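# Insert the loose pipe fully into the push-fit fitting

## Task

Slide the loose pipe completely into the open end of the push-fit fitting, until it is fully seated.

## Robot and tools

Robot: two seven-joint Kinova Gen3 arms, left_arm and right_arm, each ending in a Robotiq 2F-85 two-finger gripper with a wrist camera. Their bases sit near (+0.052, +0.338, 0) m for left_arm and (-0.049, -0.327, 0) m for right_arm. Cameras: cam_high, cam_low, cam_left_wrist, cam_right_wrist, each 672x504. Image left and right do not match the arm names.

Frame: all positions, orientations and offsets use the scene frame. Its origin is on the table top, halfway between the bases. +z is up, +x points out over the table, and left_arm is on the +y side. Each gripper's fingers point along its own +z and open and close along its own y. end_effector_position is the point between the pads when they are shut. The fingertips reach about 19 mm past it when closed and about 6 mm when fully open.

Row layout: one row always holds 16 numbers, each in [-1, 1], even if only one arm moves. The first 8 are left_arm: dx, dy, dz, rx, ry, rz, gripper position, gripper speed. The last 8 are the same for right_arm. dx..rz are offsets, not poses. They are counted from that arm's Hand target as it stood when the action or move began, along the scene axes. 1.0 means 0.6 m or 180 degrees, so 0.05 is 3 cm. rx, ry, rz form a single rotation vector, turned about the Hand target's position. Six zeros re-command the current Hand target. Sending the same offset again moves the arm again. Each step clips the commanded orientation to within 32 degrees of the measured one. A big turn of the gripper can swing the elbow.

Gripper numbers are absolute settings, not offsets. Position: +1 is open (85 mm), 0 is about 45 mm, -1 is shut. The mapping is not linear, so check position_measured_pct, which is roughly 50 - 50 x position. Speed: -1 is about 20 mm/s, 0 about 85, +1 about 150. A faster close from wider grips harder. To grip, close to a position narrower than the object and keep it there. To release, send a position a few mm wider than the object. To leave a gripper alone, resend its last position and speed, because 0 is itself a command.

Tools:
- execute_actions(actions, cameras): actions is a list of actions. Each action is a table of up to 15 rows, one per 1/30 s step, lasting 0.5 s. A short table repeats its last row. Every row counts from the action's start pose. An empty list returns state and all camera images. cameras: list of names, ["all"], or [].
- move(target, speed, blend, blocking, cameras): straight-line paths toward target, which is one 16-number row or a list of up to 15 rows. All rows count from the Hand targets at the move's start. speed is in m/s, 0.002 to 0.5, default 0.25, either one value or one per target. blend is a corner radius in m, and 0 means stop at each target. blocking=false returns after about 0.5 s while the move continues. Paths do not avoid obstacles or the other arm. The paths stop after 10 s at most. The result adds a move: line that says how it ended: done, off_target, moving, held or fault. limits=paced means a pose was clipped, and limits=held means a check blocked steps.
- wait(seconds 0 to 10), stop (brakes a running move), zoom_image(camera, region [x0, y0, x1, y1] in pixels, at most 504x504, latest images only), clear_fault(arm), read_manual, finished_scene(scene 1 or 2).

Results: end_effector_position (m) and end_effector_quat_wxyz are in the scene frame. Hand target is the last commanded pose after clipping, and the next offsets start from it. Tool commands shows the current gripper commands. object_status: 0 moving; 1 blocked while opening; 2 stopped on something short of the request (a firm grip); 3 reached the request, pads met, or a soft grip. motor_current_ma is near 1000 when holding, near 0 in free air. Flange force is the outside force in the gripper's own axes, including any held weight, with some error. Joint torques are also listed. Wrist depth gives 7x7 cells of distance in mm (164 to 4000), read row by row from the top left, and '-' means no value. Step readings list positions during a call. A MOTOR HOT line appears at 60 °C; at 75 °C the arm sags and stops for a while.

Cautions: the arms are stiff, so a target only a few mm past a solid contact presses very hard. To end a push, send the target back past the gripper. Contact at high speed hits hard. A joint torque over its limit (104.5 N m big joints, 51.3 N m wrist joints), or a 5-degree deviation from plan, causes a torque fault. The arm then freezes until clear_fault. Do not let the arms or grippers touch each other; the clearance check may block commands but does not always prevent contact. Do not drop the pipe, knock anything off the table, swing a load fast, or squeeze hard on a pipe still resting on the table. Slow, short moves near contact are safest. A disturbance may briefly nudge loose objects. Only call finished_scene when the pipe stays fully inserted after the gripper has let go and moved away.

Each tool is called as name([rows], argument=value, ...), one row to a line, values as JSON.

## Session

execute_actions(actions=[])

Scene clock: 0.00 s.
left_arm: end_effector_position=(+0.5447, +0.0715, +0.1805) position_measured_pct=0.0 object_status=3 motor_current_ma=0 end_effector_quat_wxyz=(+0.040, +0.553, +0.831, +0.041) | right_arm: end_effector_position=(+0.6219, -0.1475, +0.2945) position_measured_pct=0.0 object_status=3 motor_current_ma=0 end_effector_quat_wxyz=(+0.041, +0.981, +0.003, +0.191)
Joint positions: left_arm=[0.418 0.635 0.135 1.384 -0.18 1.047 1.002] | right_arm=[-0.151 0.755 -0.522 0.904 0.638 1.284 4.089]
Joint velocities: within noise
Joint torques (N m): no reading
Motor temperatures (°C): left_arm=[35 36 30 30 38 36 42] | right_arm=[32 36 28 29 33 37 40]
Flange force (N): no reading
Wrist depth (mm): cam_left_wrist=[308 312 317 321 326 330 335 / 309 313 318 322 327 331 337 / 310 315 319 323 328 333 338 / 311 316 321 325 329 334 339 / 313 318 322 326 330 336 341 / 314 318 323 327 332 337 343 / 315 319 325 328 334 338 344] | cam_right_wrist=[537 550 561 567 581 592 603 / 511 520 530 538 549 558 573 / 487 496 503 512 522 531 543 / 468 473 484 488 498 508 516 / 449 454 463 470 476 487 494 / 430 436 442 449 458 464 471 / 416 422 429 435 440 448 453]
Hand target: left_arm +0.5447, +0.0715, +0.1805; +0.040, +0.553, +0.831, +0.041 | right_arm +0.6219, -0.1475, +0.2945; +0.041, +0.981, +0.003, +0.191
Tool commands: left_gripper/position=+1.0 left_gripper/speed=+1.0 right_gripper/position=+1.0 right_gripper/speed=+1.0

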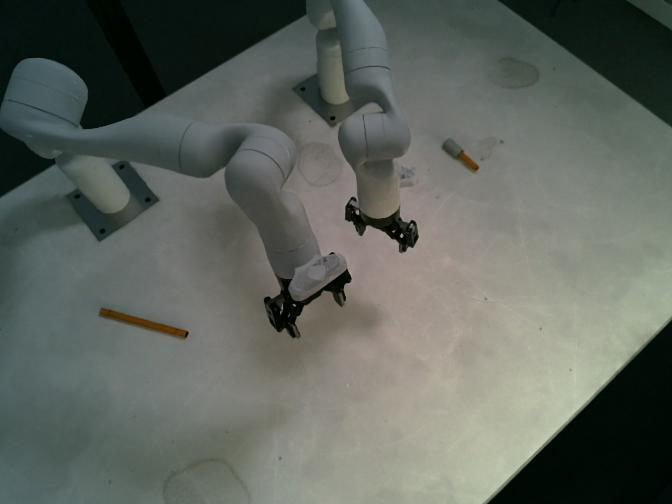

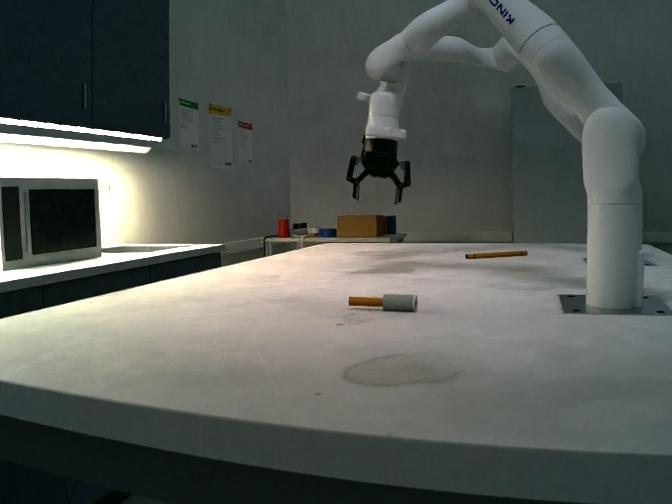

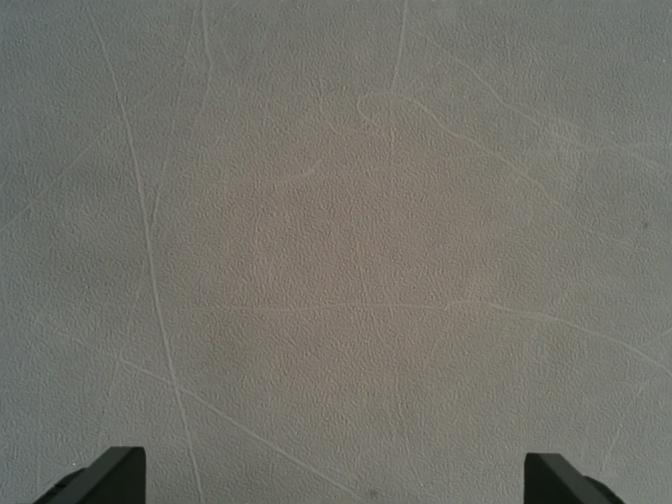

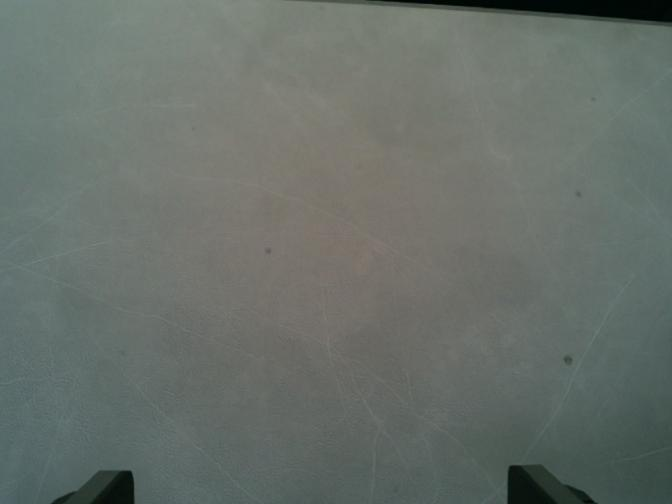

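zoom_image(camera="cam_high", region=[430, 125, 500, 185])

zoom_image(camera="cam_high", region=[85, 290, 205, 350])

zoom_image(camera="cam_low", region=[330, 280, 440, 330])

Scaled by 7.200 from the camera's 672x504 image, which has a finer 960x720 frame.

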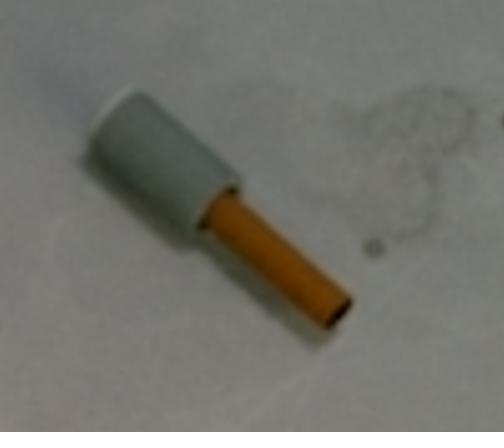

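Scaled by 4.200 from the camera's 672x504 image, which has a finer 960x720 frame.

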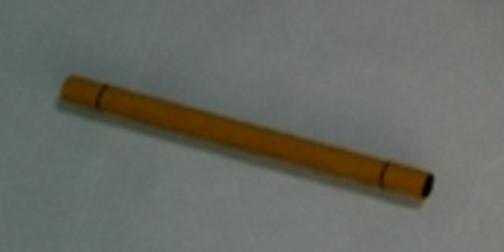

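Scaled by 4.582 from the camera's 672x504 image, which has a finer 960x720 frame.

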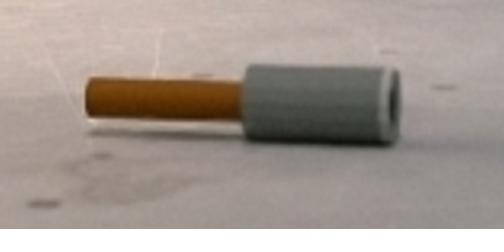

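move(target=[-0.2362, 0.6297, -0.1175, -0.0271, 0.0274, 0.3611, 1, 1, -0.4602, -0.4208, -0.2908, -0.0124, 0.1266, 0.1923, 1, 1], speed=0.3, cameras=["cam_left_wrist", "cam_right_wrist"])

Scene clock: 75.87 s.
left_arm: end_effector_position=(+0.4030, +0.4493, +0.1101) position_measured_pct=0.0 object_status=3 motor_current_ma=0 end_effector_quat_wxyz=(+0.000, +0.019, +1.000, +0.000) | right_arm: end_effector_position=(+0.3458, -0.4000, +0.1200) position_measured_pct=0.0 object_status=3 motor_current_ma=0 end_effector_quat_wxyz=(+0.000, +0.952, +0.305, +0.000)
Joint positions: left_arm=[-0.237 0.427 -0.177 2.049 0.119 0.674 1.039] | right_arm=[0.674 0.559 -0.741 1.915 0.493 0.858 4.977]
Joint torques (N m): left_arm=[-0.13 -15.08 -0.76 -5.38 -0.14 -0.08 -0.01] | right_arm=[-0.69 -15 -2.74 -4.66 0.09 -0.1 0.45]
Flange force (N): left_arm=[-2.8 0.6 2.6] | right_arm=[2.4 3.3 -2.1]
Wrist depth (mm): cam_left_wrist=[256 255 255 254 254 254 253 / 256 256 255 255 254 254 254 / 257 256 255 255 255 254 254 / 257 257 256 256 255 255 254 / 257 256 257 256 255 255 255 / 258 257 256 231 256 255 255 / 258 257 257 232 256 256 256] | cam_right_wrist=[264 265 266 267 267 269 270 / 264 265 266 267 267 268 270 / 264 264 265 267 268 269 269 / 263 265 266 266 267 268 269 / 263 264 266 266 267 268 269 / 263 264 264 266 266 267 269 / 262 263 265 265 267 268 269]
Hand target: left_arm +0.4029, +0.4493, +0.1100; +0.000, +0.019, +1.000, +0.000 | right_arm +0.3457, -0.4000, +0.1200; +0.000, +0.952, +0.305, +0.000
Off the commanded pose: left_arm 0.000 m, 0 deg | right_arm 0.000 m, 0 deg.
move: done
Images, in order (width x height): cam_left_wrist 672x504, cam_right_wrist 672x504.

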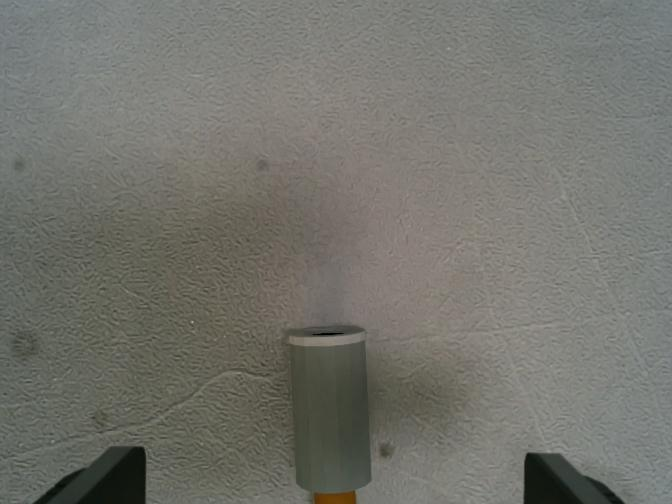

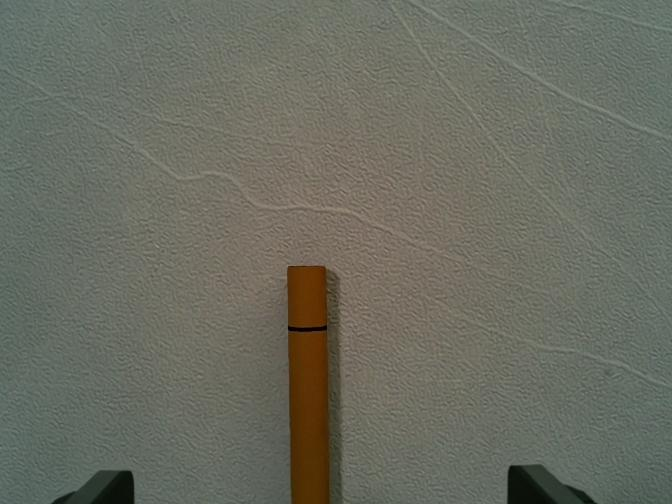

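move([
  [0.0065, -0.0037, -0.08, 0, 0, 0.0183, 1, 1, 0.0063, 0.0138, -0.1, 0, 0, 0, 1, 1],
  [0.0065, -0.0037, -0.1467, 0, 0, 0.0183, 1, 1, 0.0063, 0.0138, -0.165, 0, 0, 0, 1, 1],
], speed=[0.15, 0.12], blend=[0.01, 0], cameras=["cam_left_wrist", "cam_right_wrist"])

Scene clock: 110.87 s.
left_arm: end_effector_position=(+0.4069, +0.4471, +0.0220) position_measured_pct=0.0 object_status=3 motor_current_ma=0 end_effector_quat_wxyz=(+0.000, -0.010, +1.000, +0.000) | right_arm: end_effector_position=(+0.3496, -0.3917, +0.0211) position_measured_pct=0.0 object_status=3 motor_current_ma=0 end_effector_quat_wxyz=(+0.000, +0.952, +0.305, +0.000)
Joint positions: left_arm=[-0.266 0.636 -0.131 2.111 0.201 0.405 1.031] | right_arm=[0.533 0.746 -0.58 1.99 0.701 0.615 4.779]
Joint torques (N m): left_arm=[-0.09 -16.88 -0.71 -3.36 -0.15 -0.07 -0.03] | right_arm=[-0.62 -16.74 -2.69 -2.58 0.08 -0.12 0.41]
Flange force (N): left_arm=[-2.0 0.3 4.2] | right_arm=[2.9 3.8 -1.4]
Wrist depth (mm): cam_left_wrist=[168 167 167 167 167 166 166 / 168 168 168 167 167 167 166 / 168 168 168 167 167 167 167 / 169 168 168 168 167 167 167 / 169 168 168 168 168 167 167 / 169 169 169 - 168 168 168 / 169 169 169 - 168 168 168] | cam_right_wrist=[166 167 167 168 169 169 170 / 166 167 167 168 168 169 169 / 166 166 167 167 168 169 169 / 166 166 167 167 168 169 169 / 166 166 167 167 167 169 169 / 165 166 167 167 168 168 169 / 165 166 166 - 167 168 169]
Hand target: left_arm +0.4068, +0.4471, +0.0220; +0.000, -0.010, +1.000, +0.000 | right_arm +0.3495, -0.3917, +0.0210; +0.000, +0.952, +0.305, +0.000
Off the commanded pose: left_arm 0.000 m, 0 deg | right_arm 0.000 m, 0 deg.
move: done
Images, in order (width x height): cam_left_wrist 672x504, cam_right_wrist 672x504.

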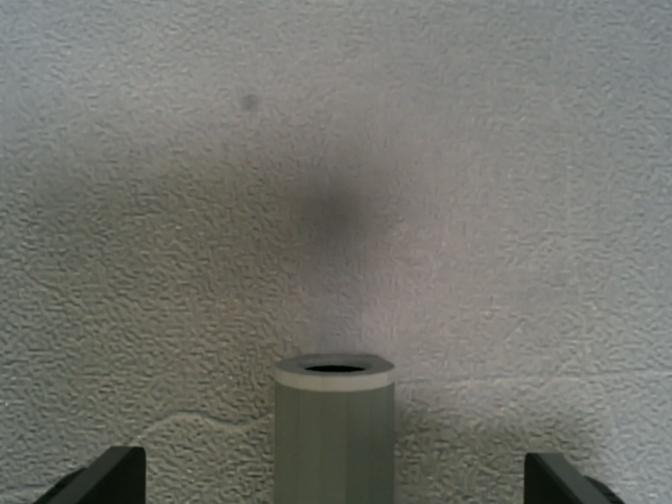

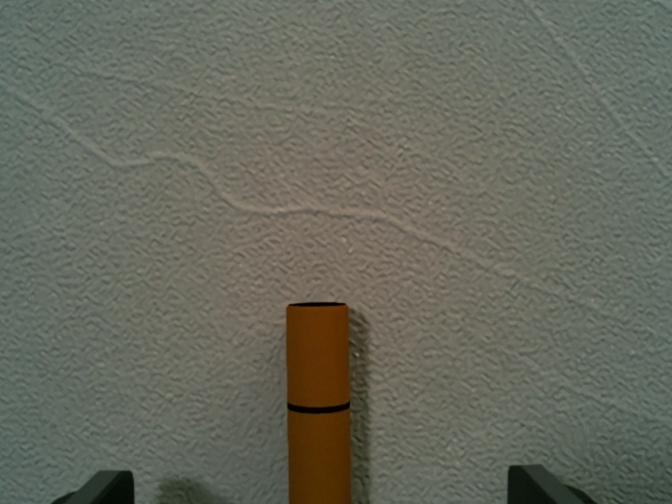

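move(target=[0, 0, 0, 0, 0, 0, -0.7, -1, 0, 0, 0, 0, 0, 0, -0.92, -1], speed=0.12, cameras=["cam_left_wrist", "cam_right_wrist"])

Scene clock: 117.80 s.
left_arm: end_effector_position=(+0.4068, +0.4471, +0.0220) position_measured_pct=71.0 object_status=2 motor_current_ma=1000 end_effector_quat_wxyz=(+0.000, -0.010, +1.000, +0.000) | right_arm: end_effector_position=(+0.3495, -0.3917, +0.0210) position_measured_pct=84.4 object_status=0 motor_current_ma=1000 end_effector_quat_wxyz=(+0.000, +0.952, +0.305, +0.000)
Joint positions: left_arm=[-0.266 0.636 -0.131 2.111 0.201 0.405 1.031] | right_arm=[0.533 0.746 -0.58 1.99 0.701 0.615 4.779]
Joint torques (N m): left_arm=[0.16 -11.1 -0.18 -4.12 0.09 -1.48 0.02] | right_arm=[-0.83 -12.36 -1.65 -3.32 0.61 -1.44 0.42]
Flange force (N): left_arm=[3.5 -0.5 -14.7] | right_arm=[-0.8 0.9 -16.4]
Wrist depth (mm): cam_left_wrist=[168 168 167 167 167 166 166 / 168 168 168 167 167 167 166 / 168 168 168 168 167 167 167 / 169 168 168 168 168 167 167 / 169 169 168 168 168 167 167 / 169 169 169 - 168 168 167 / 170 169 - - - 168 168] | cam_right_wrist=[166 167 168 168 169 169 170 / 166 167 168 168 168 169 170 / 166 167 167 168 168 169 169 / 166 166 167 167 168 169 169 / 166 166 167 167 168 168 169 / 166 166 167 167 168 169 169 / 166 166 166 - 168 168 169]
Hand target: left_arm +0.4068, +0.4471, +0.0220; +0.000, -0.010, +1.000, +0.000 | right_arm +0.3495, -0.3917, +0.0210; +0.000, +0.952, +0.305, +0.000
Off the commanded pose: left_arm 0.000 m, 0 deg | right_arm 0.000 m, 0 deg.
move: done
Images, in order (width x height): cam_left_wrist 672x504, cam_right_wrist 672x504.

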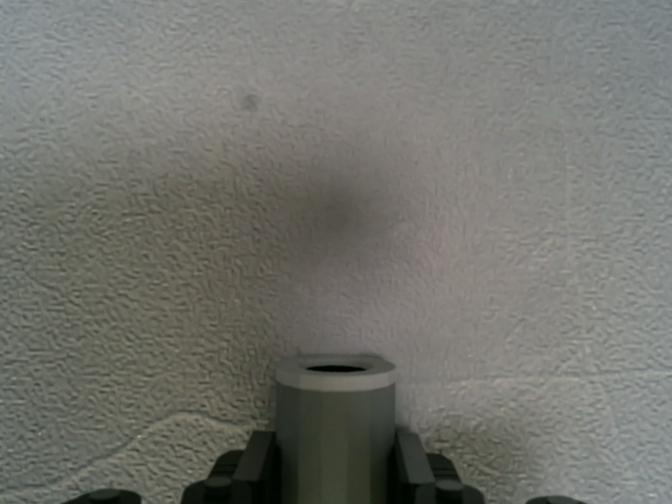

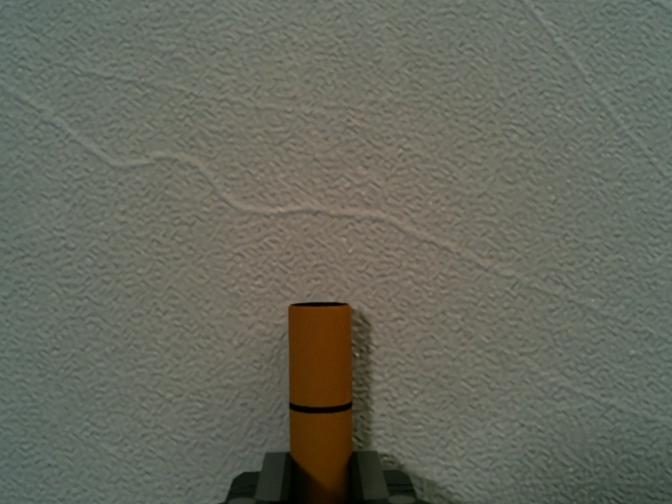

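move([
  [0, 0, 0.13, 0, 0, 0, -0.7, -1, 0, 0, 0.14, 0, 0, 0, -0.92, -1],
  [0.022, -0.3452, 0.13, 0, 0, 0.4936, -0.7, -1, 0.1175, 0.6695, 0.14, 0, 0, -0.6972, -0.92, -1],
], speed=[0.12, 0.25], blend=[0.02, 0], cameras=["cam_left_wrist", "cam_right_wrist", "cam_high"])

zoom_image(camera="cam_left_wrist", region=[240, 60, 440, 260])

zoom_image(camera="cam_left_wrist", region=[240, 260, 440, 460])

Scene clock: 133.27 s.
left_arm: end_effector_position=(+0.4200, +0.2400, +0.1000) position_measured_pct=71.0 object_status=2 motor_current_ma=1000 end_effector_quat_wxyz=(-0.001, +0.707, -0.707, +0.000) | right_arm: end_effector_position=(+0.4201, +0.0099, +0.1050) position_measured_pct=84.4 object_status=2 motor_current_ma=1000 end_effector_quat_wxyz=(+0.000, +0.707, -0.707, +0.000)
Joint positions: left_arm=[0.637 0.528 -0.599 2.008 0.437 0.733 2.909] | right_arm=[-0.57 0.815 -0.123 1.282 0.103 1.051 2.403]
Joint torques (N m): left_arm=[-0.1 -15.82 -2.53 -5.39 -0.09 -0.1 -0.01] | right_arm=[-0.7 -22.81 -0.34 -6.49 0.12 -0.07 0.45]
Flange force (N): left_arm=[1.1 -2.9 3.6] | right_arm=[-3.3 -5.3 -1.5]
Wrist depth (mm): cam_left_wrist=[244 244 244 - 243 243 243 / 245 244 244 - 244 244 244 / 245 245 245 - 244 244 244 / 245 245 245 245 245 245 245 / 246 246 245 246 245 245 245 / 246 246 246 - 246 246 246 / 247 247 - - - 246 246] | cam_right_wrist=[249 250 251 252 253 254 255 / 249 249 251 252 252 254 254 / 249 250 251 251 252 254 254 / 248 249 250 251 252 253 254 / 248 248 249 250 252 252 253 / 247 249 249 - 251 252 253 / 247 248 248 - 250 252 253]
Hand target: left_arm +0.4200, +0.2400, +0.1000; -0.001, +0.707, -0.707, +0.000 | right_arm +0.4201, +0.0099, +0.1050; +0.000, +0.707, -0.707, +0.000
Off the commanded pose: left_arm 0.000 m, 0 deg | right_arm 0.000 m, 0 deg.
move: done
Images, in order (width x height): cam_high 672x504, cam_left_wrist 672x504, cam_right_wrist 672x504.

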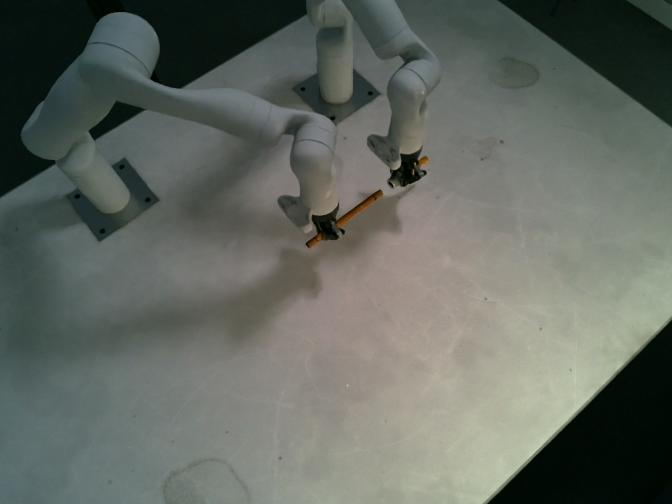

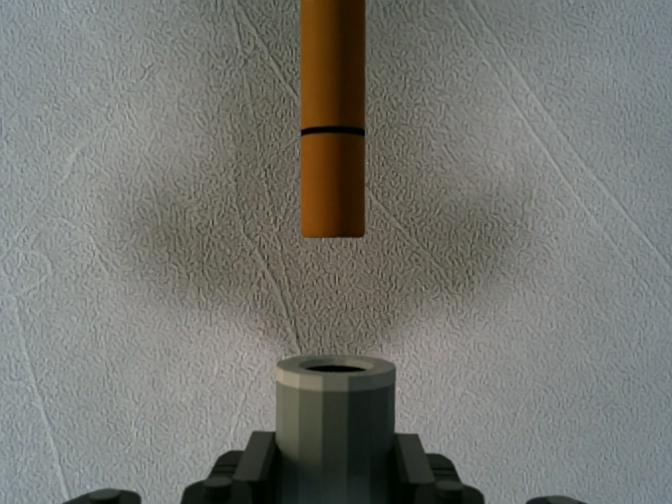

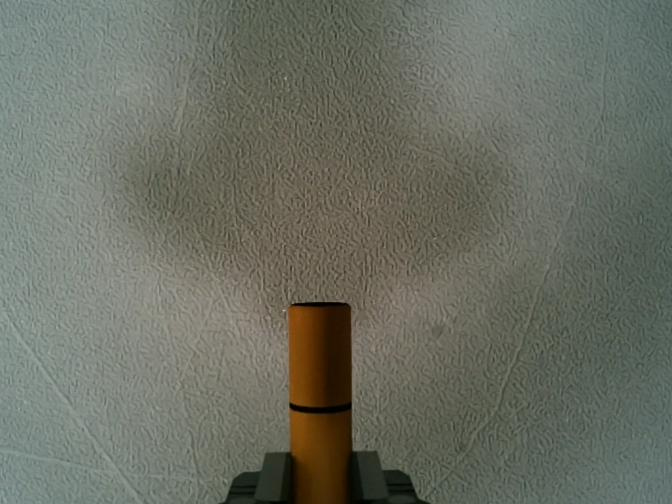

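Scaled by 2.520.

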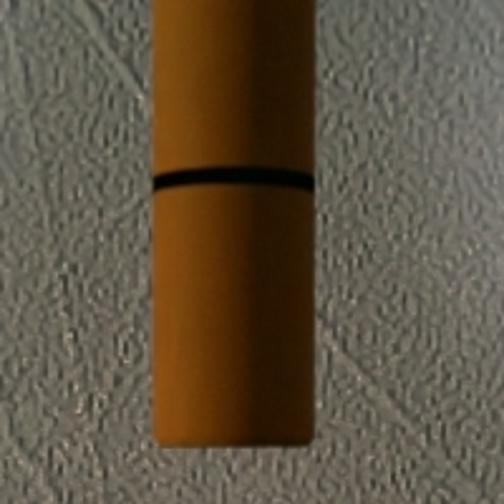

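Scaled by 2.520.

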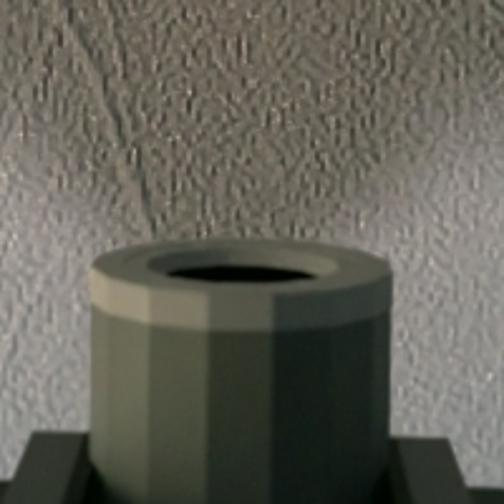

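move(target=[0, 0, 0, 0, 0, 0, -0.7, -1, -0.0013, 0.05, 0.0005, 0, 0, 0, -0.92, -1], speed=0.08, cameras=["cam_left_wrist"])

zoom_image(camera="cam_left_wrist", region=[260, 300, 410, 450])

Scene clock: 150.47 s.
left_arm: end_effector_position=(+0.4200, +0.2400, +0.1000) position_measured_pct=71.0 object_status=2 motor_current_ma=1000 end_effector_quat_wxyz=(-0.001, +0.707, -0.707, +0.000) | right_arm: end_effector_position=(+0.4193, +0.0399, +0.1053) position_measured_pct=84.4 object_status=2 motor_current_ma=1000 end_effector_quat_wxyz=(+0.000, +0.707, -0.707, +0.000)
Joint positions: left_arm=[0.637 0.528 -0.599 2.008 0.436 0.733 2.909] | right_arm=[-0.615 0.852 -0.12 1.2 0.102 1.095 2.368]
Joint torques (N m): left_arm=[0.13 -15.93 -2.31 -5.44 0 -0.02 0] | right_arm=[-0.84 -23.63 -0.5 -6.87 0 -0.15 0.42]
Flange force (N): left_arm=[0.4 -3.0 3.9] | right_arm=[-3.2 -5.3 -1.4]
Wrist depth (mm): cam_left_wrist=[244 244 243 - 243 243 243 / 245 244 244 - 244 244 244 / 245 245 245 - 244 244 244 / 245 245 245 - 245 245 244 / 246 246 246 - 245 245 245 / 246 246 246 - 246 246 245 / 246 247 - - - 246 246] | cam_right_wrist=[249 251 251 252 254 255 256 / 249 250 251 252 253 254 255 / 249 250 250 251 252 253 255 / 248 249 250 251 252 253 254 / 248 249 250 250 252 253 254 / 248 248 249 - 251 252 253 / 247 248 249 - 251 252 253]
Hand target: left_arm +0.4200, +0.2400, +0.1000; -0.001, +0.707, -0.707, +0.000 | right_arm +0.4193, +0.0400, +0.1053; +0.000, +0.707, -0.707, +0.000
Off the commanded pose: left_arm 0.000 m, 0 deg | right_arm 0.000 m, 0 deg.
move: done
Images, in order (width x height): cam_left_wrist 672x504.

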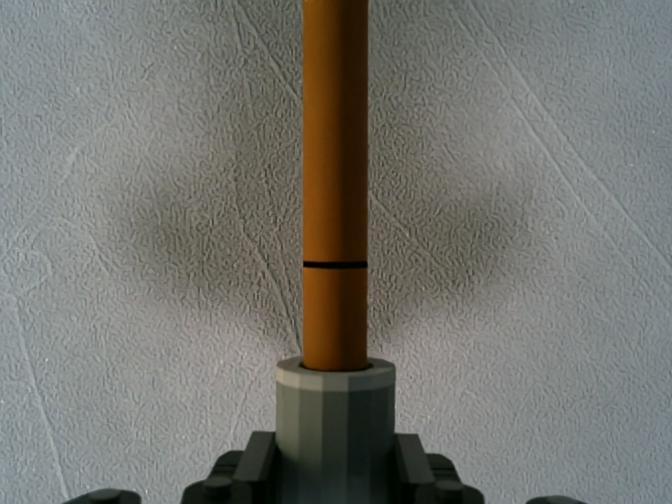

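Scaled by 3.360.

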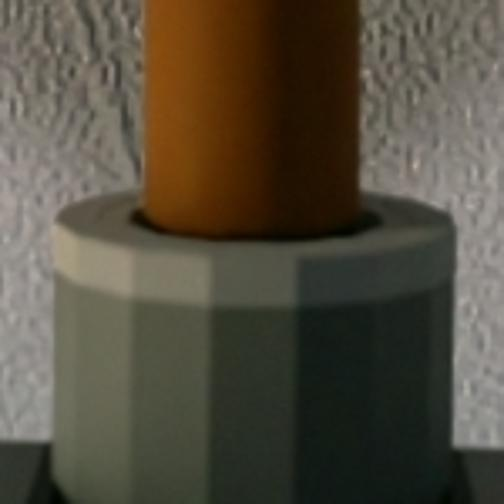

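move(target=[0, 0, 0, 0, 0, 0, -0.7, -1, -0.0002, 0.0083, 0, 0, 0, 0, -0.92, -1], speed=0.03, cameras=["cam_left_wrist"])

Scene clock: 152.97 s.
left_arm: end_effector_position=(+0.4200, +0.2397, +0.1000) position_measured_pct=71.0 object_status=2 motor_current_ma=1000 end_effector_quat_wxyz=(+0.000, +0.707, -0.707, +0.000) | right_arm: end_effector_position=(+0.4190, +0.0455, +0.1055) position_measured_pct=84.4 object_status=2 motor_current_ma=1000 end_effector_quat_wxyz=(+0.000, +0.707, -0.707, +0.000)
Joint positions: left_arm=[0.637 0.528 -0.599 2.008 0.437 0.733 2.909] | right_arm=[-0.623 0.859 -0.12 1.185 0.101 1.102 2.362]
Joint torques (N m): left_arm=[-0.13 -15.96 -2.63 -5.48 -0.14 -0.1 -0.03] | right_arm=[-0.84 -23.45 -0.18 -6.76 0.23 0.02 0.4]
Flange force (N): left_arm=[1.2 -2.8 4.2] | right_arm=[-3.0 -5.0 -1.6]
Wrist depth (mm): cam_left_wrist=[244 244 244 243 243 243 243 / 244 244 244 - 244 244 243 / 245 245 244 - 244 244 244 / 245 245 245 - 245 245 245 / 246 246 246 - 245 245 245 / 246 246 246 - 245 246 246 / 247 247 - - - 246 246] | cam_right_wrist=[249 251 251 252 253 254 255 / 249 250 251 252 252 254 255 / 249 250 251 251 253 254 254 / 249 249 251 251 252 253 254 / 247 249 250 251 252 252 253 / 247 248 249 - 251 252 253 / 248 248 249 - 251 252 253]
Hand target: left_arm +0.4200, +0.2400, +0.1000; -0.001, +0.707, -0.707, +0.000 | right_arm +0.4192, +0.0449, +0.1053; +0.000, +0.707, -0.707, +0.000
Off the commanded pose: left_arm 0.000 m, 0 deg | right_arm 0.001 m, 0 deg.
move: done
Images, in order (width x height): cam_left_wrist 672x504.

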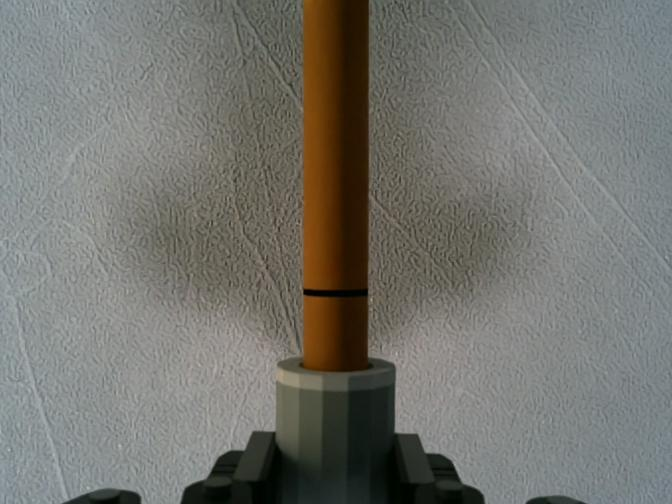

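move(target=[0, 0, 0, 0, 0, 0, -0.7, -1, 0, 0.0200, 0, 0, 0, 0, -0.92, -1], speed=0.03, cameras=["cam_left_wrist"])

Scene clock: 157.43 s.
left_arm: end_effector_position=(+0.4200, +0.2400, +0.1000) position_measured_pct=71.0 object_status=2 motor_current_ma=1000 end_effector_quat_wxyz=(-0.001, +0.707, -0.707, +0.000) | right_arm: end_effector_position=(+0.4191, +0.0570, +0.1053) position_measured_pct=84.4 object_status=2 motor_current_ma=1000 end_effector_quat_wxyz=(+0.000, +0.707, -0.707, +0.000)
Joint positions: left_arm=[0.637 0.528 -0.599 2.008 0.436 0.733 2.909] | right_arm=[-0.64 0.876 -0.119 1.148 0.101 1.122 2.349]
Joint torques (N m): left_arm=[7.83 -18.8 6.59 -7.62 4.57 1.75 -0.04] | right_arm=[-10.87 -25.99 -8.73 -13.33 -4.11 -5.42 0.28]
Flange force (N): left_arm=[-20.2 -3.6 4.1] | right_arm=[18.7 -4.8 -2.9]
Wrist depth (mm): cam_left_wrist=[243 243 243 - 243 243 243 / 244 244 244 - 244 244 243 / 245 245 245 - 244 244 244 / 245 245 245 - 245 245 244 / 246 246 245 - 245 245 245 / 246 246 246 - 245 246 246 / 247 247 - - - 246 246] | cam_right_wrist=[249 250 252 252 253 255 256 / 249 250 251 252 253 254 255 / 249 250 250 252 253 253 254 / 248 249 250 251 252 253 254 / 247 248 250 250 251 252 253 / 247 248 249 - 251 252 253 / 247 248 249 - 251 252 252]
Hand target: left_arm +0.4200, +0.2400, +0.1000; -0.001, +0.707, -0.707, +0.000 | right_arm +0.4191, +0.0570, +0.1053; +0.000, +0.707, -0.707, +0.000
Off the commanded pose: left_arm 0.000 m, 0 deg | right_arm 0.000 m, 0 deg.
move: done
Images, in order (width x height): cam_left_wrist 672x504.

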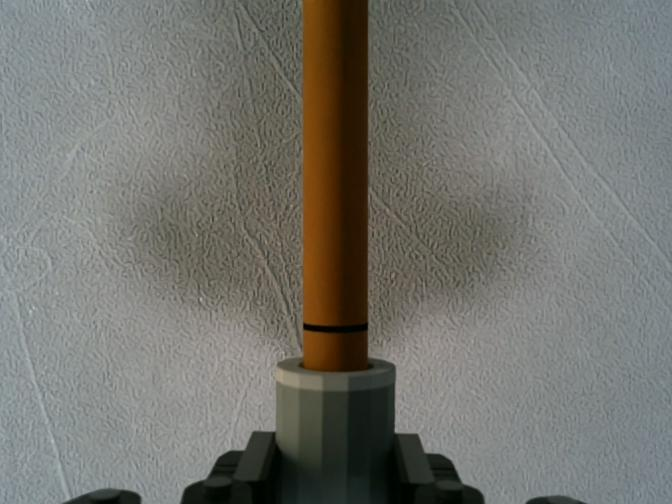

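move(target=[0, 0, 0, 0, 0, 0, -0.7, -1, 0, 0.0153, 0, 0, 0, 0, -0.92, -1], speed=0.03, cameras=["cam_left_wrist"])

zoom_image(camera="cam_left_wrist", region=[260, 300, 410, 450])

Scene clock: 160.63 s.
left_arm: end_effector_position=(+0.4200, +0.2399, +0.1000) position_measured_pct=71.0 object_status=2 motor_current_ma=1000 end_effector_quat_wxyz=(-0.001, +0.707, -0.707, +0.000) | right_arm: end_effector_position=(+0.4192, +0.0661, +0.1053) position_measured_pct=84.4 object_status=2 motor_current_ma=1000 end_effector_quat_wxyz=(+0.000, +0.707, -0.707, +0.000)
Joint positions: left_arm=[0.637 0.528 -0.599 2.008 0.437 0.733 2.909] | right_arm=[-0.653 0.89 -0.118 1.119 0.101 1.138 2.34]
Joint torques (N m): left_arm=[8.07 -18.8 6.92 -7.52 4.69 1.86 -0.05] | right_arm=[-11.02 -26.36 -8.71 -13.65 -4.15 -5.7 0.24]
Flange force (N): left_arm=[-20.8 -3.9 3.9] | right_arm=[19.1 -4.8 -3.0]
Wrist depth (mm): cam_left_wrist=[244 244 243 - 243 243 243 / 245 244 244 - 244 244 244 / 245 244 244 - 244 244 244 / 245 245 245 - 245 244 245 / 246 246 246 - 245 245 245 / 246 246 246 - 246 246 246 / 247 247 - - - 246 246] | cam_right_wrist=[250 251 252 252 254 255 256 / 249 249 251 252 253 254 255 / 249 249 250 251 253 253 255 / 248 249 250 250 252 253 254 / 248 249 250 250 251 252 253 / 247 248 249 - 251 252 253 / 246 247 248 - 251 251 252]
Hand target: left_arm +0.4200, +0.2400, +0.1000; -0.001, +0.707, -0.707, +0.000 | right_arm +0.4192, +0.0661, +0.1053; +0.000, +0.707, -0.707, +0.000
Off the commanded pose: left_arm 0.000 m, 0 deg | right_arm 0.000 m, 0 deg.
move: done
Images, in order (width x height): cam_left_wrist 672x504.

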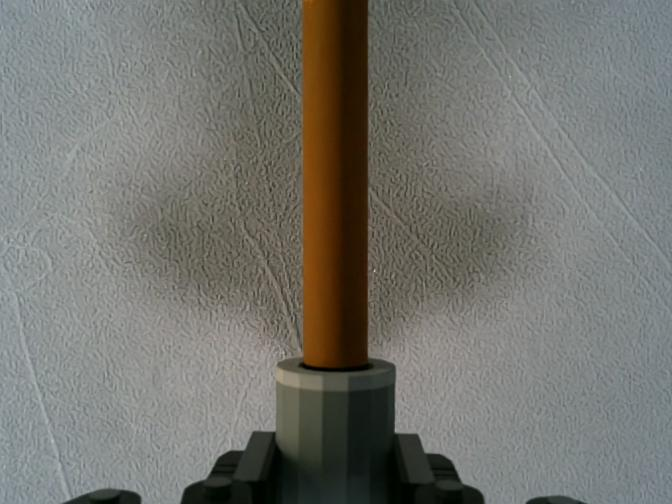

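Scaled by 3.360.

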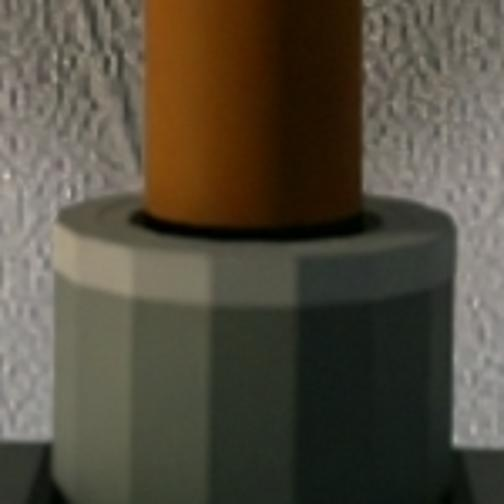

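move(target=[0, 0, 0, 0, 0, 0, -0.7, -1, 0, 0.0035, 0, 0, 0, 0, -0.92, -1], speed=0.02)

Scene clock: 163.23 s.
left_arm: end_effector_position=(+0.4201, +0.2401, +0.1000) position_measured_pct=71.0 object_status=2 motor_current_ma=1000 end_effector_quat_wxyz=(-0.001, +0.707, -0.707, +0.000) | right_arm: end_effector_position=(+0.4192, +0.0681, +0.1053) position_measured_pct=84.4 object_status=2 motor_current_ma=1000 end_effector_quat_wxyz=(+0.000, +0.707, -0.707, +0.000)
Joint positions: left_arm=[0.637 0.528 -0.599 2.008 0.436 0.733 2.909] | right_arm=[-0.656 0.893 -0.118 1.112 0.101 1.142 2.337]
Joint torques (N m): left_arm=[13.36 -20.57 12.97 -8.93 7.72 3.04 -0.11] | right_arm=[-17.75 -28.12 -14.28 -18.08 -6.97 -9.31 0.21]
Flange force (N): left_arm=[-34.8 -4.4 3.7] | right_arm=[33.7 -4.5 -3.5]
Wrist depth (mm): cam_left_wrist=[244 243 243 - 243 243 243 / 244 244 244 - 243 243 243 / 245 244 245 - 244 244 244 / 245 245 245 - 245 245 245 / 246 246 246 - 245 245 245 / 246 246 246 - 246 246 245 / 247 246 - - - 246 246] | cam_right_wrist=[250 250 251 252 253 255 255 / 249 250 251 252 253 254 255 / 248 249 250 252 252 253 254 / 248 248 250 251 251 253 253 / 247 248 249 250 251 252 253 / 247 248 249 - 251 251 252 / 246 247 248 - 250 251 252]
Hand target: left_arm +0.4200, +0.2400, +0.1000; -0.001, +0.707, -0.707, +0.000 | right_arm +0.4191, +0.0682, +0.1053; +0.000, +0.707, -0.707, +0.000
Off the commanded pose: left_arm 0.000 m, 0 deg | right_arm 0.000 m, 0 deg.
move: done

move([
  [0, 0, 0, 0, 0, 0, -0.7, -1, 0, -0.0082, 0, 0, 0, 0, -0.92, -1],
  [0, 0, -0.1225, 0, 0, 0, -0.7, -1, 0, -0.0082, -0.1225, 0, 0, 0, -0.92, -1],
  [0, 0, -0.1258, 0, 0, 0, -0.7, -1, 0, -0.0082, -0.1258, 0, 0, 0, -0.92, -1],
], speed=[0.03, 0.08, 0.02], blend=[0, 0.001, 0], cameras=["cam_left_wrist"])

zoom_image(camera="cam_left_wrist", region=[260, 300, 410, 450])

Scene clock: 171.63 s.
left_arm: end_effector_position=(+0.4200, +0.2400, +0.0245) position_measured_pct=71.0 object_status=2 motor_current_ma=1000 end_effector_quat_wxyz=(-0.001, +0.707, -0.707, +0.000) | right_arm: end_effector_position=(+0.4192, +0.0633, +0.0298) position_measured_pct=84.4 object_status=2 motor_current_ma=1000 end_effector_quat_wxyz=(+0.000, +0.707, -0.707, +0.000)
Joint positions: left_arm=[0.531 0.681 -0.463 2.068 0.595 0.523 2.769] | right_arm=[-0.65 0.983 -0.113 1.186 0.113 0.978 2.333]
Joint torques (N m): left_arm=[1.31 -18.14 -0.64 -4.37 0.48 0.3 -0.01] | right_arm=[-2.62 -24.74 -1.92 -7.14 -0.55 -0.92 0.44]
Flange force (N): left_arm=[-2.9 -2.0 5.1] | right_arm=[0.1 -5.6 -1.5]
Wrist depth (mm): cam_left_wrist=[169 169 169 - 169 168 168 / 169 169 169 - 169 169 169 / 170 170 170 - 169 169 169 / 170 170 170 - 170 170 170 / 170 170 170 - 170 170 170 / 171 171 171 - 170 170 170 / 171 171 - - - 170 170] | cam_right_wrist=[174 175 176 176 177 178 179 / 174 175 176 176 177 178 178 / 174 175 175 176 176 177 178 / 174 174 175 176 176 177 177 / 173 174 175 175 176 177 177 / 173 174 174 - 176 177 177 / 173 173 174 - 175 176 177]
Hand target: left_arm +0.4200, +0.2400, +0.0245; -0.001, +0.707, -0.707, +0.000 | right_arm +0.4192, +0.0633, +0.0299; +0.000, +0.707, -0.707, +0.000
Off the commanded pose: left_arm 0.000 m, 0 deg | right_arm 0.000 m, 0 deg.
move: done
Images, in order (width x height): cam_left_wrist 672x504.

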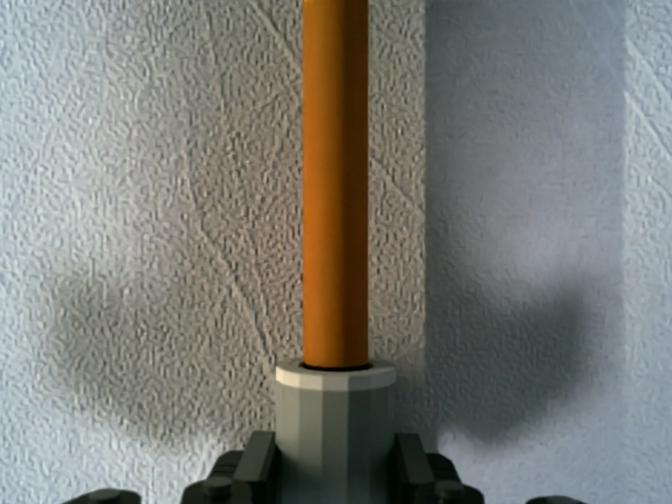

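Scaled by 3.360.

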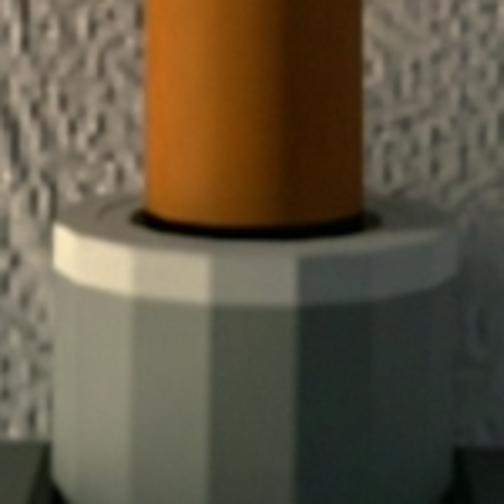

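move(target=[0, 0, -0.0022, 0, 0, 0, -0.7, -1, 0, 0, -0.0022, 0, 0, 0, -0.92, -1], speed=0.01)

Scene clock: 174.57 s.
left_arm: end_effector_position=(+0.4200, +0.2400, +0.0232) position_measured_pct=71.0 object_status=2 motor_current_ma=1000 end_effector_quat_wxyz=(-0.001, +0.707, -0.707, +0.000) | right_arm: end_effector_position=(+0.4191, +0.0633, +0.0285) position_measured_pct=84.4 object_status=2 motor_current_ma=1000 end_effector_quat_wxyz=(+0.000, +0.707, -0.707, +0.000)
Joint positions: left_arm=[0.529 0.684 -0.46 2.069 0.598 0.519 2.767] | right_arm=[-0.65 0.985 -0.113 1.187 0.113 0.975 2.333]
Joint torques (N m): left_arm=[1.44 -18.22 -0.47 -4.33 0.56 0.41 0] | right_arm=[-2.67 -24.86 -2.01 -7.31 -0.6 -1.03 0.42]
Flange force (N): left_arm=[-3.3 -2.1 5.2] | right_arm=[0.4 -5.4 -1.4]
Wrist depth (mm): cam_left_wrist=[168 168 167 - 167 167 167 / 168 168 168 - 168 168 167 / 168 168 168 - 168 168 168 / 169 169 168 - 168 168 168 / 169 169 169 - 169 169 169 / 169 169 169 - 169 169 169 / 170 169 - - - 169 169] | cam_right_wrist=[173 174 175 175 176 177 177 / 173 173 174 175 176 176 177 / 173 173 174 175 175 176 176 / 172 173 174 174 175 176 176 / 172 173 173 174 175 175 176 / 172 173 173 - 174 175 175 / 172 172 173 - 174 175 175]
Hand target: left_arm +0.4200, +0.2400, +0.0232; -0.001, +0.707, -0.707, +0.000 | right_arm +0.4192, +0.0633, +0.0285; +0.000, +0.707, -0.707, +0.000
Off the commanded pose: left_arm 0.000 m, 0 deg | right_arm 0.000 m, 0 deg.
move: done

move(target=[0, 0, -0.0012, 0, 0, 0, -0.7, -1, 0, 0, -0.0012, 0, 0, 0, -0.92, -1], speed=0.01)

Scene clock: 177.17 s.
left_arm: end_effector_position=(+0.4200, +0.2400, +0.0225) position_measured_pct=71.0 object_status=2 motor_current_ma=1000 end_effector_quat_wxyz=(-0.001, +0.707, -0.707, +0.000) | right_arm: end_effector_position=(+0.4192, +0.0633, +0.0278) position_measured_pct=84.4 object_status=2 motor_current_ma=1000 end_effector_quat_wxyz=(+0.000, +0.707, -0.707, +0.000)
Joint positions: left_arm=[0.528 0.686 -0.458 2.069 0.6 0.517 2.766] | right_arm=[-0.65 0.986 -0.113 1.187 0.114 0.974 2.333]
Joint torques (N m): left_arm=[1.71 -16.42 0.22 -4.33 0.75 0.2 0.01] | right_arm=[-2.61 -24.59 -1.86 -7.07 -0.55 -0.93 0.39]
Flange force (N): left_arm=[-4.4 -0.9 -0.8] | right_arm=[0.2 -5.6 -1.7]
Wrist depth (mm): cam_left_wrist=[167 167 167 - 167 167 167 / 167 167 167 - 167 167 167 / 168 168 168 - 167 167 167 / 168 168 168 - 168 168 168 / 168 168 168 - 168 168 168 / 169 169 169 - 168 168 168 / 169 169 - - - 168 168] | cam_right_wrist=[172 173 174 175 175 176 176 / 172 173 173 174 175 176 176 / 172 173 173 174 175 175 176 / 172 172 173 174 174 175 176 / 171 172 173 173 174 175 175 / 171 172 172 - 174 174 175 / 171 172 172 - 174 174 175]
Hand target: left_arm +0.4200, +0.2400, +0.0225; -0.001, +0.707, -0.707, +0.000 | right_arm +0.4192, +0.0633, +0.0278; +0.000, +0.707, -0.707, +0.000
Off the commanded pose: left_arm 0.000 m, 0 deg | right_arm 0.000 m, 0 deg.
move: done

move([
  [0, 0, 0, 0, 0, 0, 0.0, -1, 0, 0, 0, 0, 0, 0, -0.92, -1],
  [0, 0, 0.15, 0, 0, 0, 0.0, -1, 0, 0, -0.0072, 0.0098, 0, 0, -0.92, -1],
], speed=[0.02, 0.08], cameras=["cam_left_wrist"])

Scene clock: 184.67 s.
left_arm: end_effector_position=(+0.4200, +0.2400, +0.1125) position_measured_pct=49.8 object_status=3 motor_current_ma=0 end_effector_quat_wxyz=(-0.001, +0.707, -0.707, +0.000) | right_arm: end_effector_position=(+0.4192, +0.0633, +0.0235) position_measured_pct=84.4 object_status=2 motor_current_ma=1000 end_effector_quat_wxyz=(-0.011, +0.707, -0.707, -0.011)
Joint positions: left_arm=[0.653 0.504 -0.617 1.993 0.413 0.769 2.93] | right_arm=[-0.63 0.981 -0.128 1.219 0.104 0.928 2.348]
Joint torques (N m): left_arm=[-0.09 -15.36 -2.51 -5.61 -0.09 -0.12 -0.02] | right_arm=[-0.88 -23.66 -0.62 -5.8 0.04 -0.14 0.42]
Flange force (N): left_arm=[1.0 -2.8 2.9] | right_arm=[-3.3 -5.3 -1.8]
Wrist depth (mm): cam_left_wrist=[256 256 256 239 256 256 255 / 257 257 256 256 256 256 256 / 257 257 257 256 257 257 257 / 258 258 258 257 257 257 257 / 258 258 258 237 258 258 258 / 259 259 259 234 258 258 258 / 260 259 259 233 258 259 258] | cam_right_wrist=[165 165 166 166 167 168 168 / 165 166 166 167 167 168 169 / 165 166 167 167 168 168 169 / 166 166 167 168 168 169 169 / 166 167 167 168 169 169 169 / 166 167 167 168 169 169 170 / 167 167 168 - 169 169 170]
Hand target: left_arm +0.4200, +0.2400, +0.1125; -0.001, +0.707, -0.707, +0.000 | right_arm +0.4192, +0.0633, +0.0235; -0.011, +0.707, -0.707, -0.011
Off the commanded pose: left_arm 0.000 m, 0 deg | right_arm 0.000 m, 0 deg.
move: done
Images, in order (width x height): cam_left_wrist 672x504.

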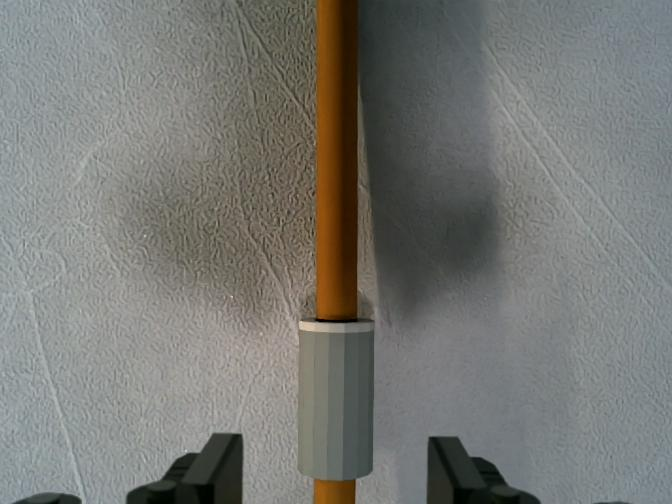

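move(target=[0, 0, 0, 0, 0, 0, 0.0, -1, 0, 0, -0.0018, 0, 0, 0, -0.92, -1], speed=0.01)

Scene clock: 188.00 s.
left_arm: end_effector_position=(+0.4200, +0.2400, +0.1125) position_measured_pct=49.8 object_status=3 motor_current_ma=0 end_effector_quat_wxyz=(-0.001, +0.707, -0.707, +0.000) | right_arm: end_effector_position=(+0.4192, +0.0633, +0.0225) position_measured_pct=84.4 object_status=2 motor_current_ma=1000 end_effector_quat_wxyz=(-0.011, +0.707, -0.707, -0.011)
Joint positions: left_arm=[0.653 0.504 -0.617 1.993 0.413 0.769 2.93] | right_arm=[-0.63 0.982 -0.128 1.219 0.104 0.926 2.348]
Joint torques (N m): left_arm=[-0.08 -15.36 -2.49 -5.57 -0.08 -0.1 -0.02] | right_arm=[-1.09 -14.02 -0.27 -3.54 0.19 -1.78 0.41]
Flange force (N): left_arm=[1.1 -2.9 2.9] | right_arm=[-0.9 -2.4 -20.3]
Wrist depth (mm): cam_left_wrist=[256 256 256 239 255 256 255 / 257 256 256 256 256 256 256 / 257 257 257 257 257 257 257 / 258 258 258 257 257 257 257 / 258 258 258 238 258 257 258 / 259 259 259 234 258 258 258 / 259 259 259 234 259 259 258] | cam_right_wrist=[165 165 166 166 167 168 168 / 165 165 166 167 167 168 168 / 165 166 166 167 168 168 169 / 166 166 167 167 168 168 169 / 166 167 167 168 168 169 170 / 166 167 167 168 169 170 170 / 166 167 167 - 169 170 170]
Hand target: left_arm +0.4200, +0.2400, +0.1125; -0.001, +0.707, -0.707, +0.000 | right_arm +0.4192, +0.0633, +0.0224; -0.011, +0.707, -0.707, -0.011
Off the commanded pose: left_arm 0.000 m, 0 deg | right_arm 0.000 m, 0 deg.
move: done

move([
  [0, 0, 0, 0, 0, 0, 0.0, -1, 0, 0, 0.0008, 0, 0, 0, -0.92, -1],
  [0, 0, 0, 0, 0, 0, 0.0, -1, 0, 0, 0.0008, 0, 0, 0, -0.3, -1],
  [0, 0, 0.05, 0, 0, 0, 0.0, -1, 0, 0, 0.2, 0, 0, 0, -0.3, -1],
], speed=[0.01, 0.02, 0.1], cameras=["cam_left_wrist", "cam_right_wrist", "cam_low"])

zoom_image(camera="cam_left_wrist", region=[280, 270, 400, 360])

Scene clock: 194.37 s.
left_arm: end_effector_position=(+0.4200, +0.2400, +0.1425) position_measured_pct=49.8 object_status=3 motor_current_ma=0 end_effector_quat_wxyz=(-0.001, +0.707, -0.707, +0.000) | right_arm: end_effector_position=(+0.4192, +0.0633, +0.1425) position_measured_pct=64.9 object_status=3 motor_current_ma=0 end_effector_quat_wxyz=(-0.011, +0.707, -0.707, -0.011)
Joint positions: left_arm=[0.686 0.45 -0.654 1.954 0.357 0.853 2.98] | right_arm=[-0.629 0.833 -0.136 1.112 0.084 1.181 2.359]
Joint torques (N m): left_arm=[-0.06 -14.82 -2.38 -6.17 -0.1 -0.08 -0.01] | right_arm=[-0.71 -23.38 -0.39 -6.96 0.08 -0.05 0.44]
Flange force (N): left_arm=[1.0 -3.2 2.6] | right_arm=[-4.0 -5.6 -2.3]
Wrist depth (mm): cam_left_wrist=[286 286 285 285 285 285 285 / 286 286 286 286 286 286 285 / 287 287 287 286 287 286 286 / 288 287 287 287 287 287 287 / 289 288 288 277 287 287 288 / 289 289 289 271 288 288 288 / 289 289 289 270 289 289 288] | cam_right_wrist=[281 283 284 285 286 287 289 / 282 284 284 285 286 288 289 / 282 284 284 286 287 288 289 / 283 284 285 287 288 289 289 / 284 284 286 286 288 289 290 / 284 286 286 288 289 289 291 / 284 285 287 287 289 290 291]
Hand target: left_arm +0.4200, +0.2400, +0.1425; -0.001, +0.707, -0.707, +0.000 | right_arm +0.4191, +0.0633, +0.1424; -0.011, +0.707, -0.707, -0.011
Off the commanded pose: left_arm 0.000 m, 0 deg | right_arm 0.000 m, 0 deg.
move: done
Images, in order (width x height): cam_low 672x504, cam_left_wrist 672x504, cam_right_wrist 672x504.

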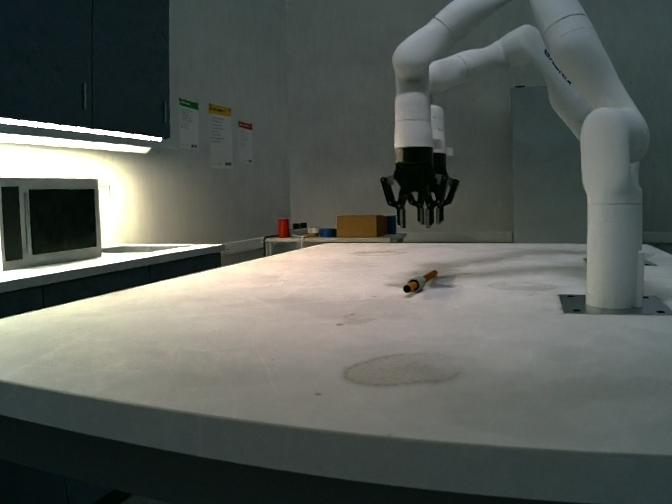

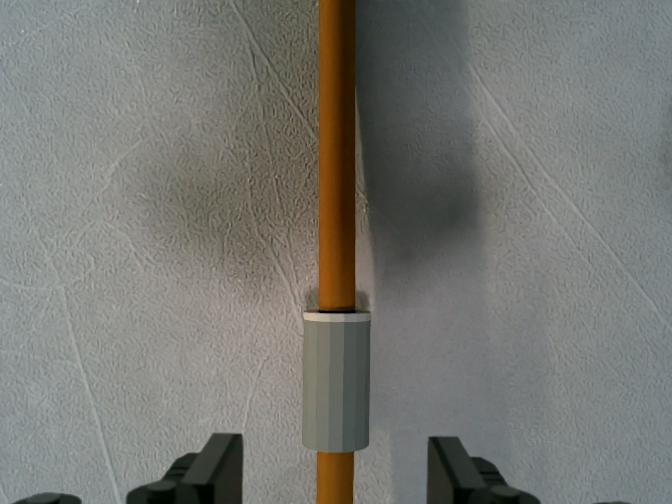

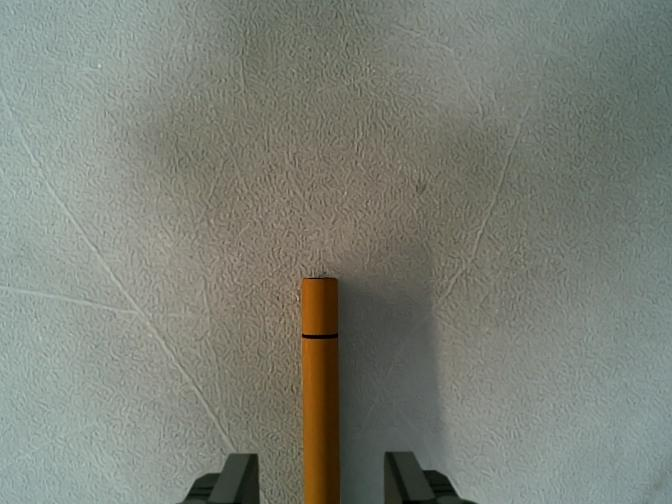

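Scaled by 4.200.

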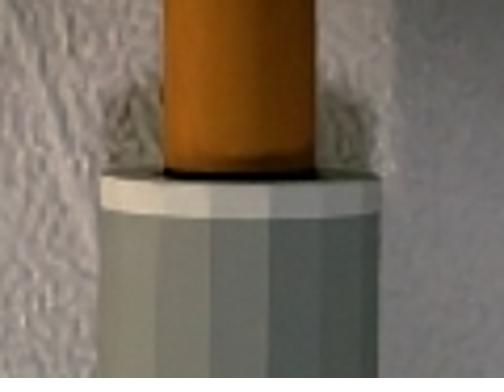

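The pipe is fully seated: the insertion mark has reached the mouth of the fitting. The assembly is resting on the table with both grippers clear.

finished_scene(scene=2)

The scene is finished: the task was done.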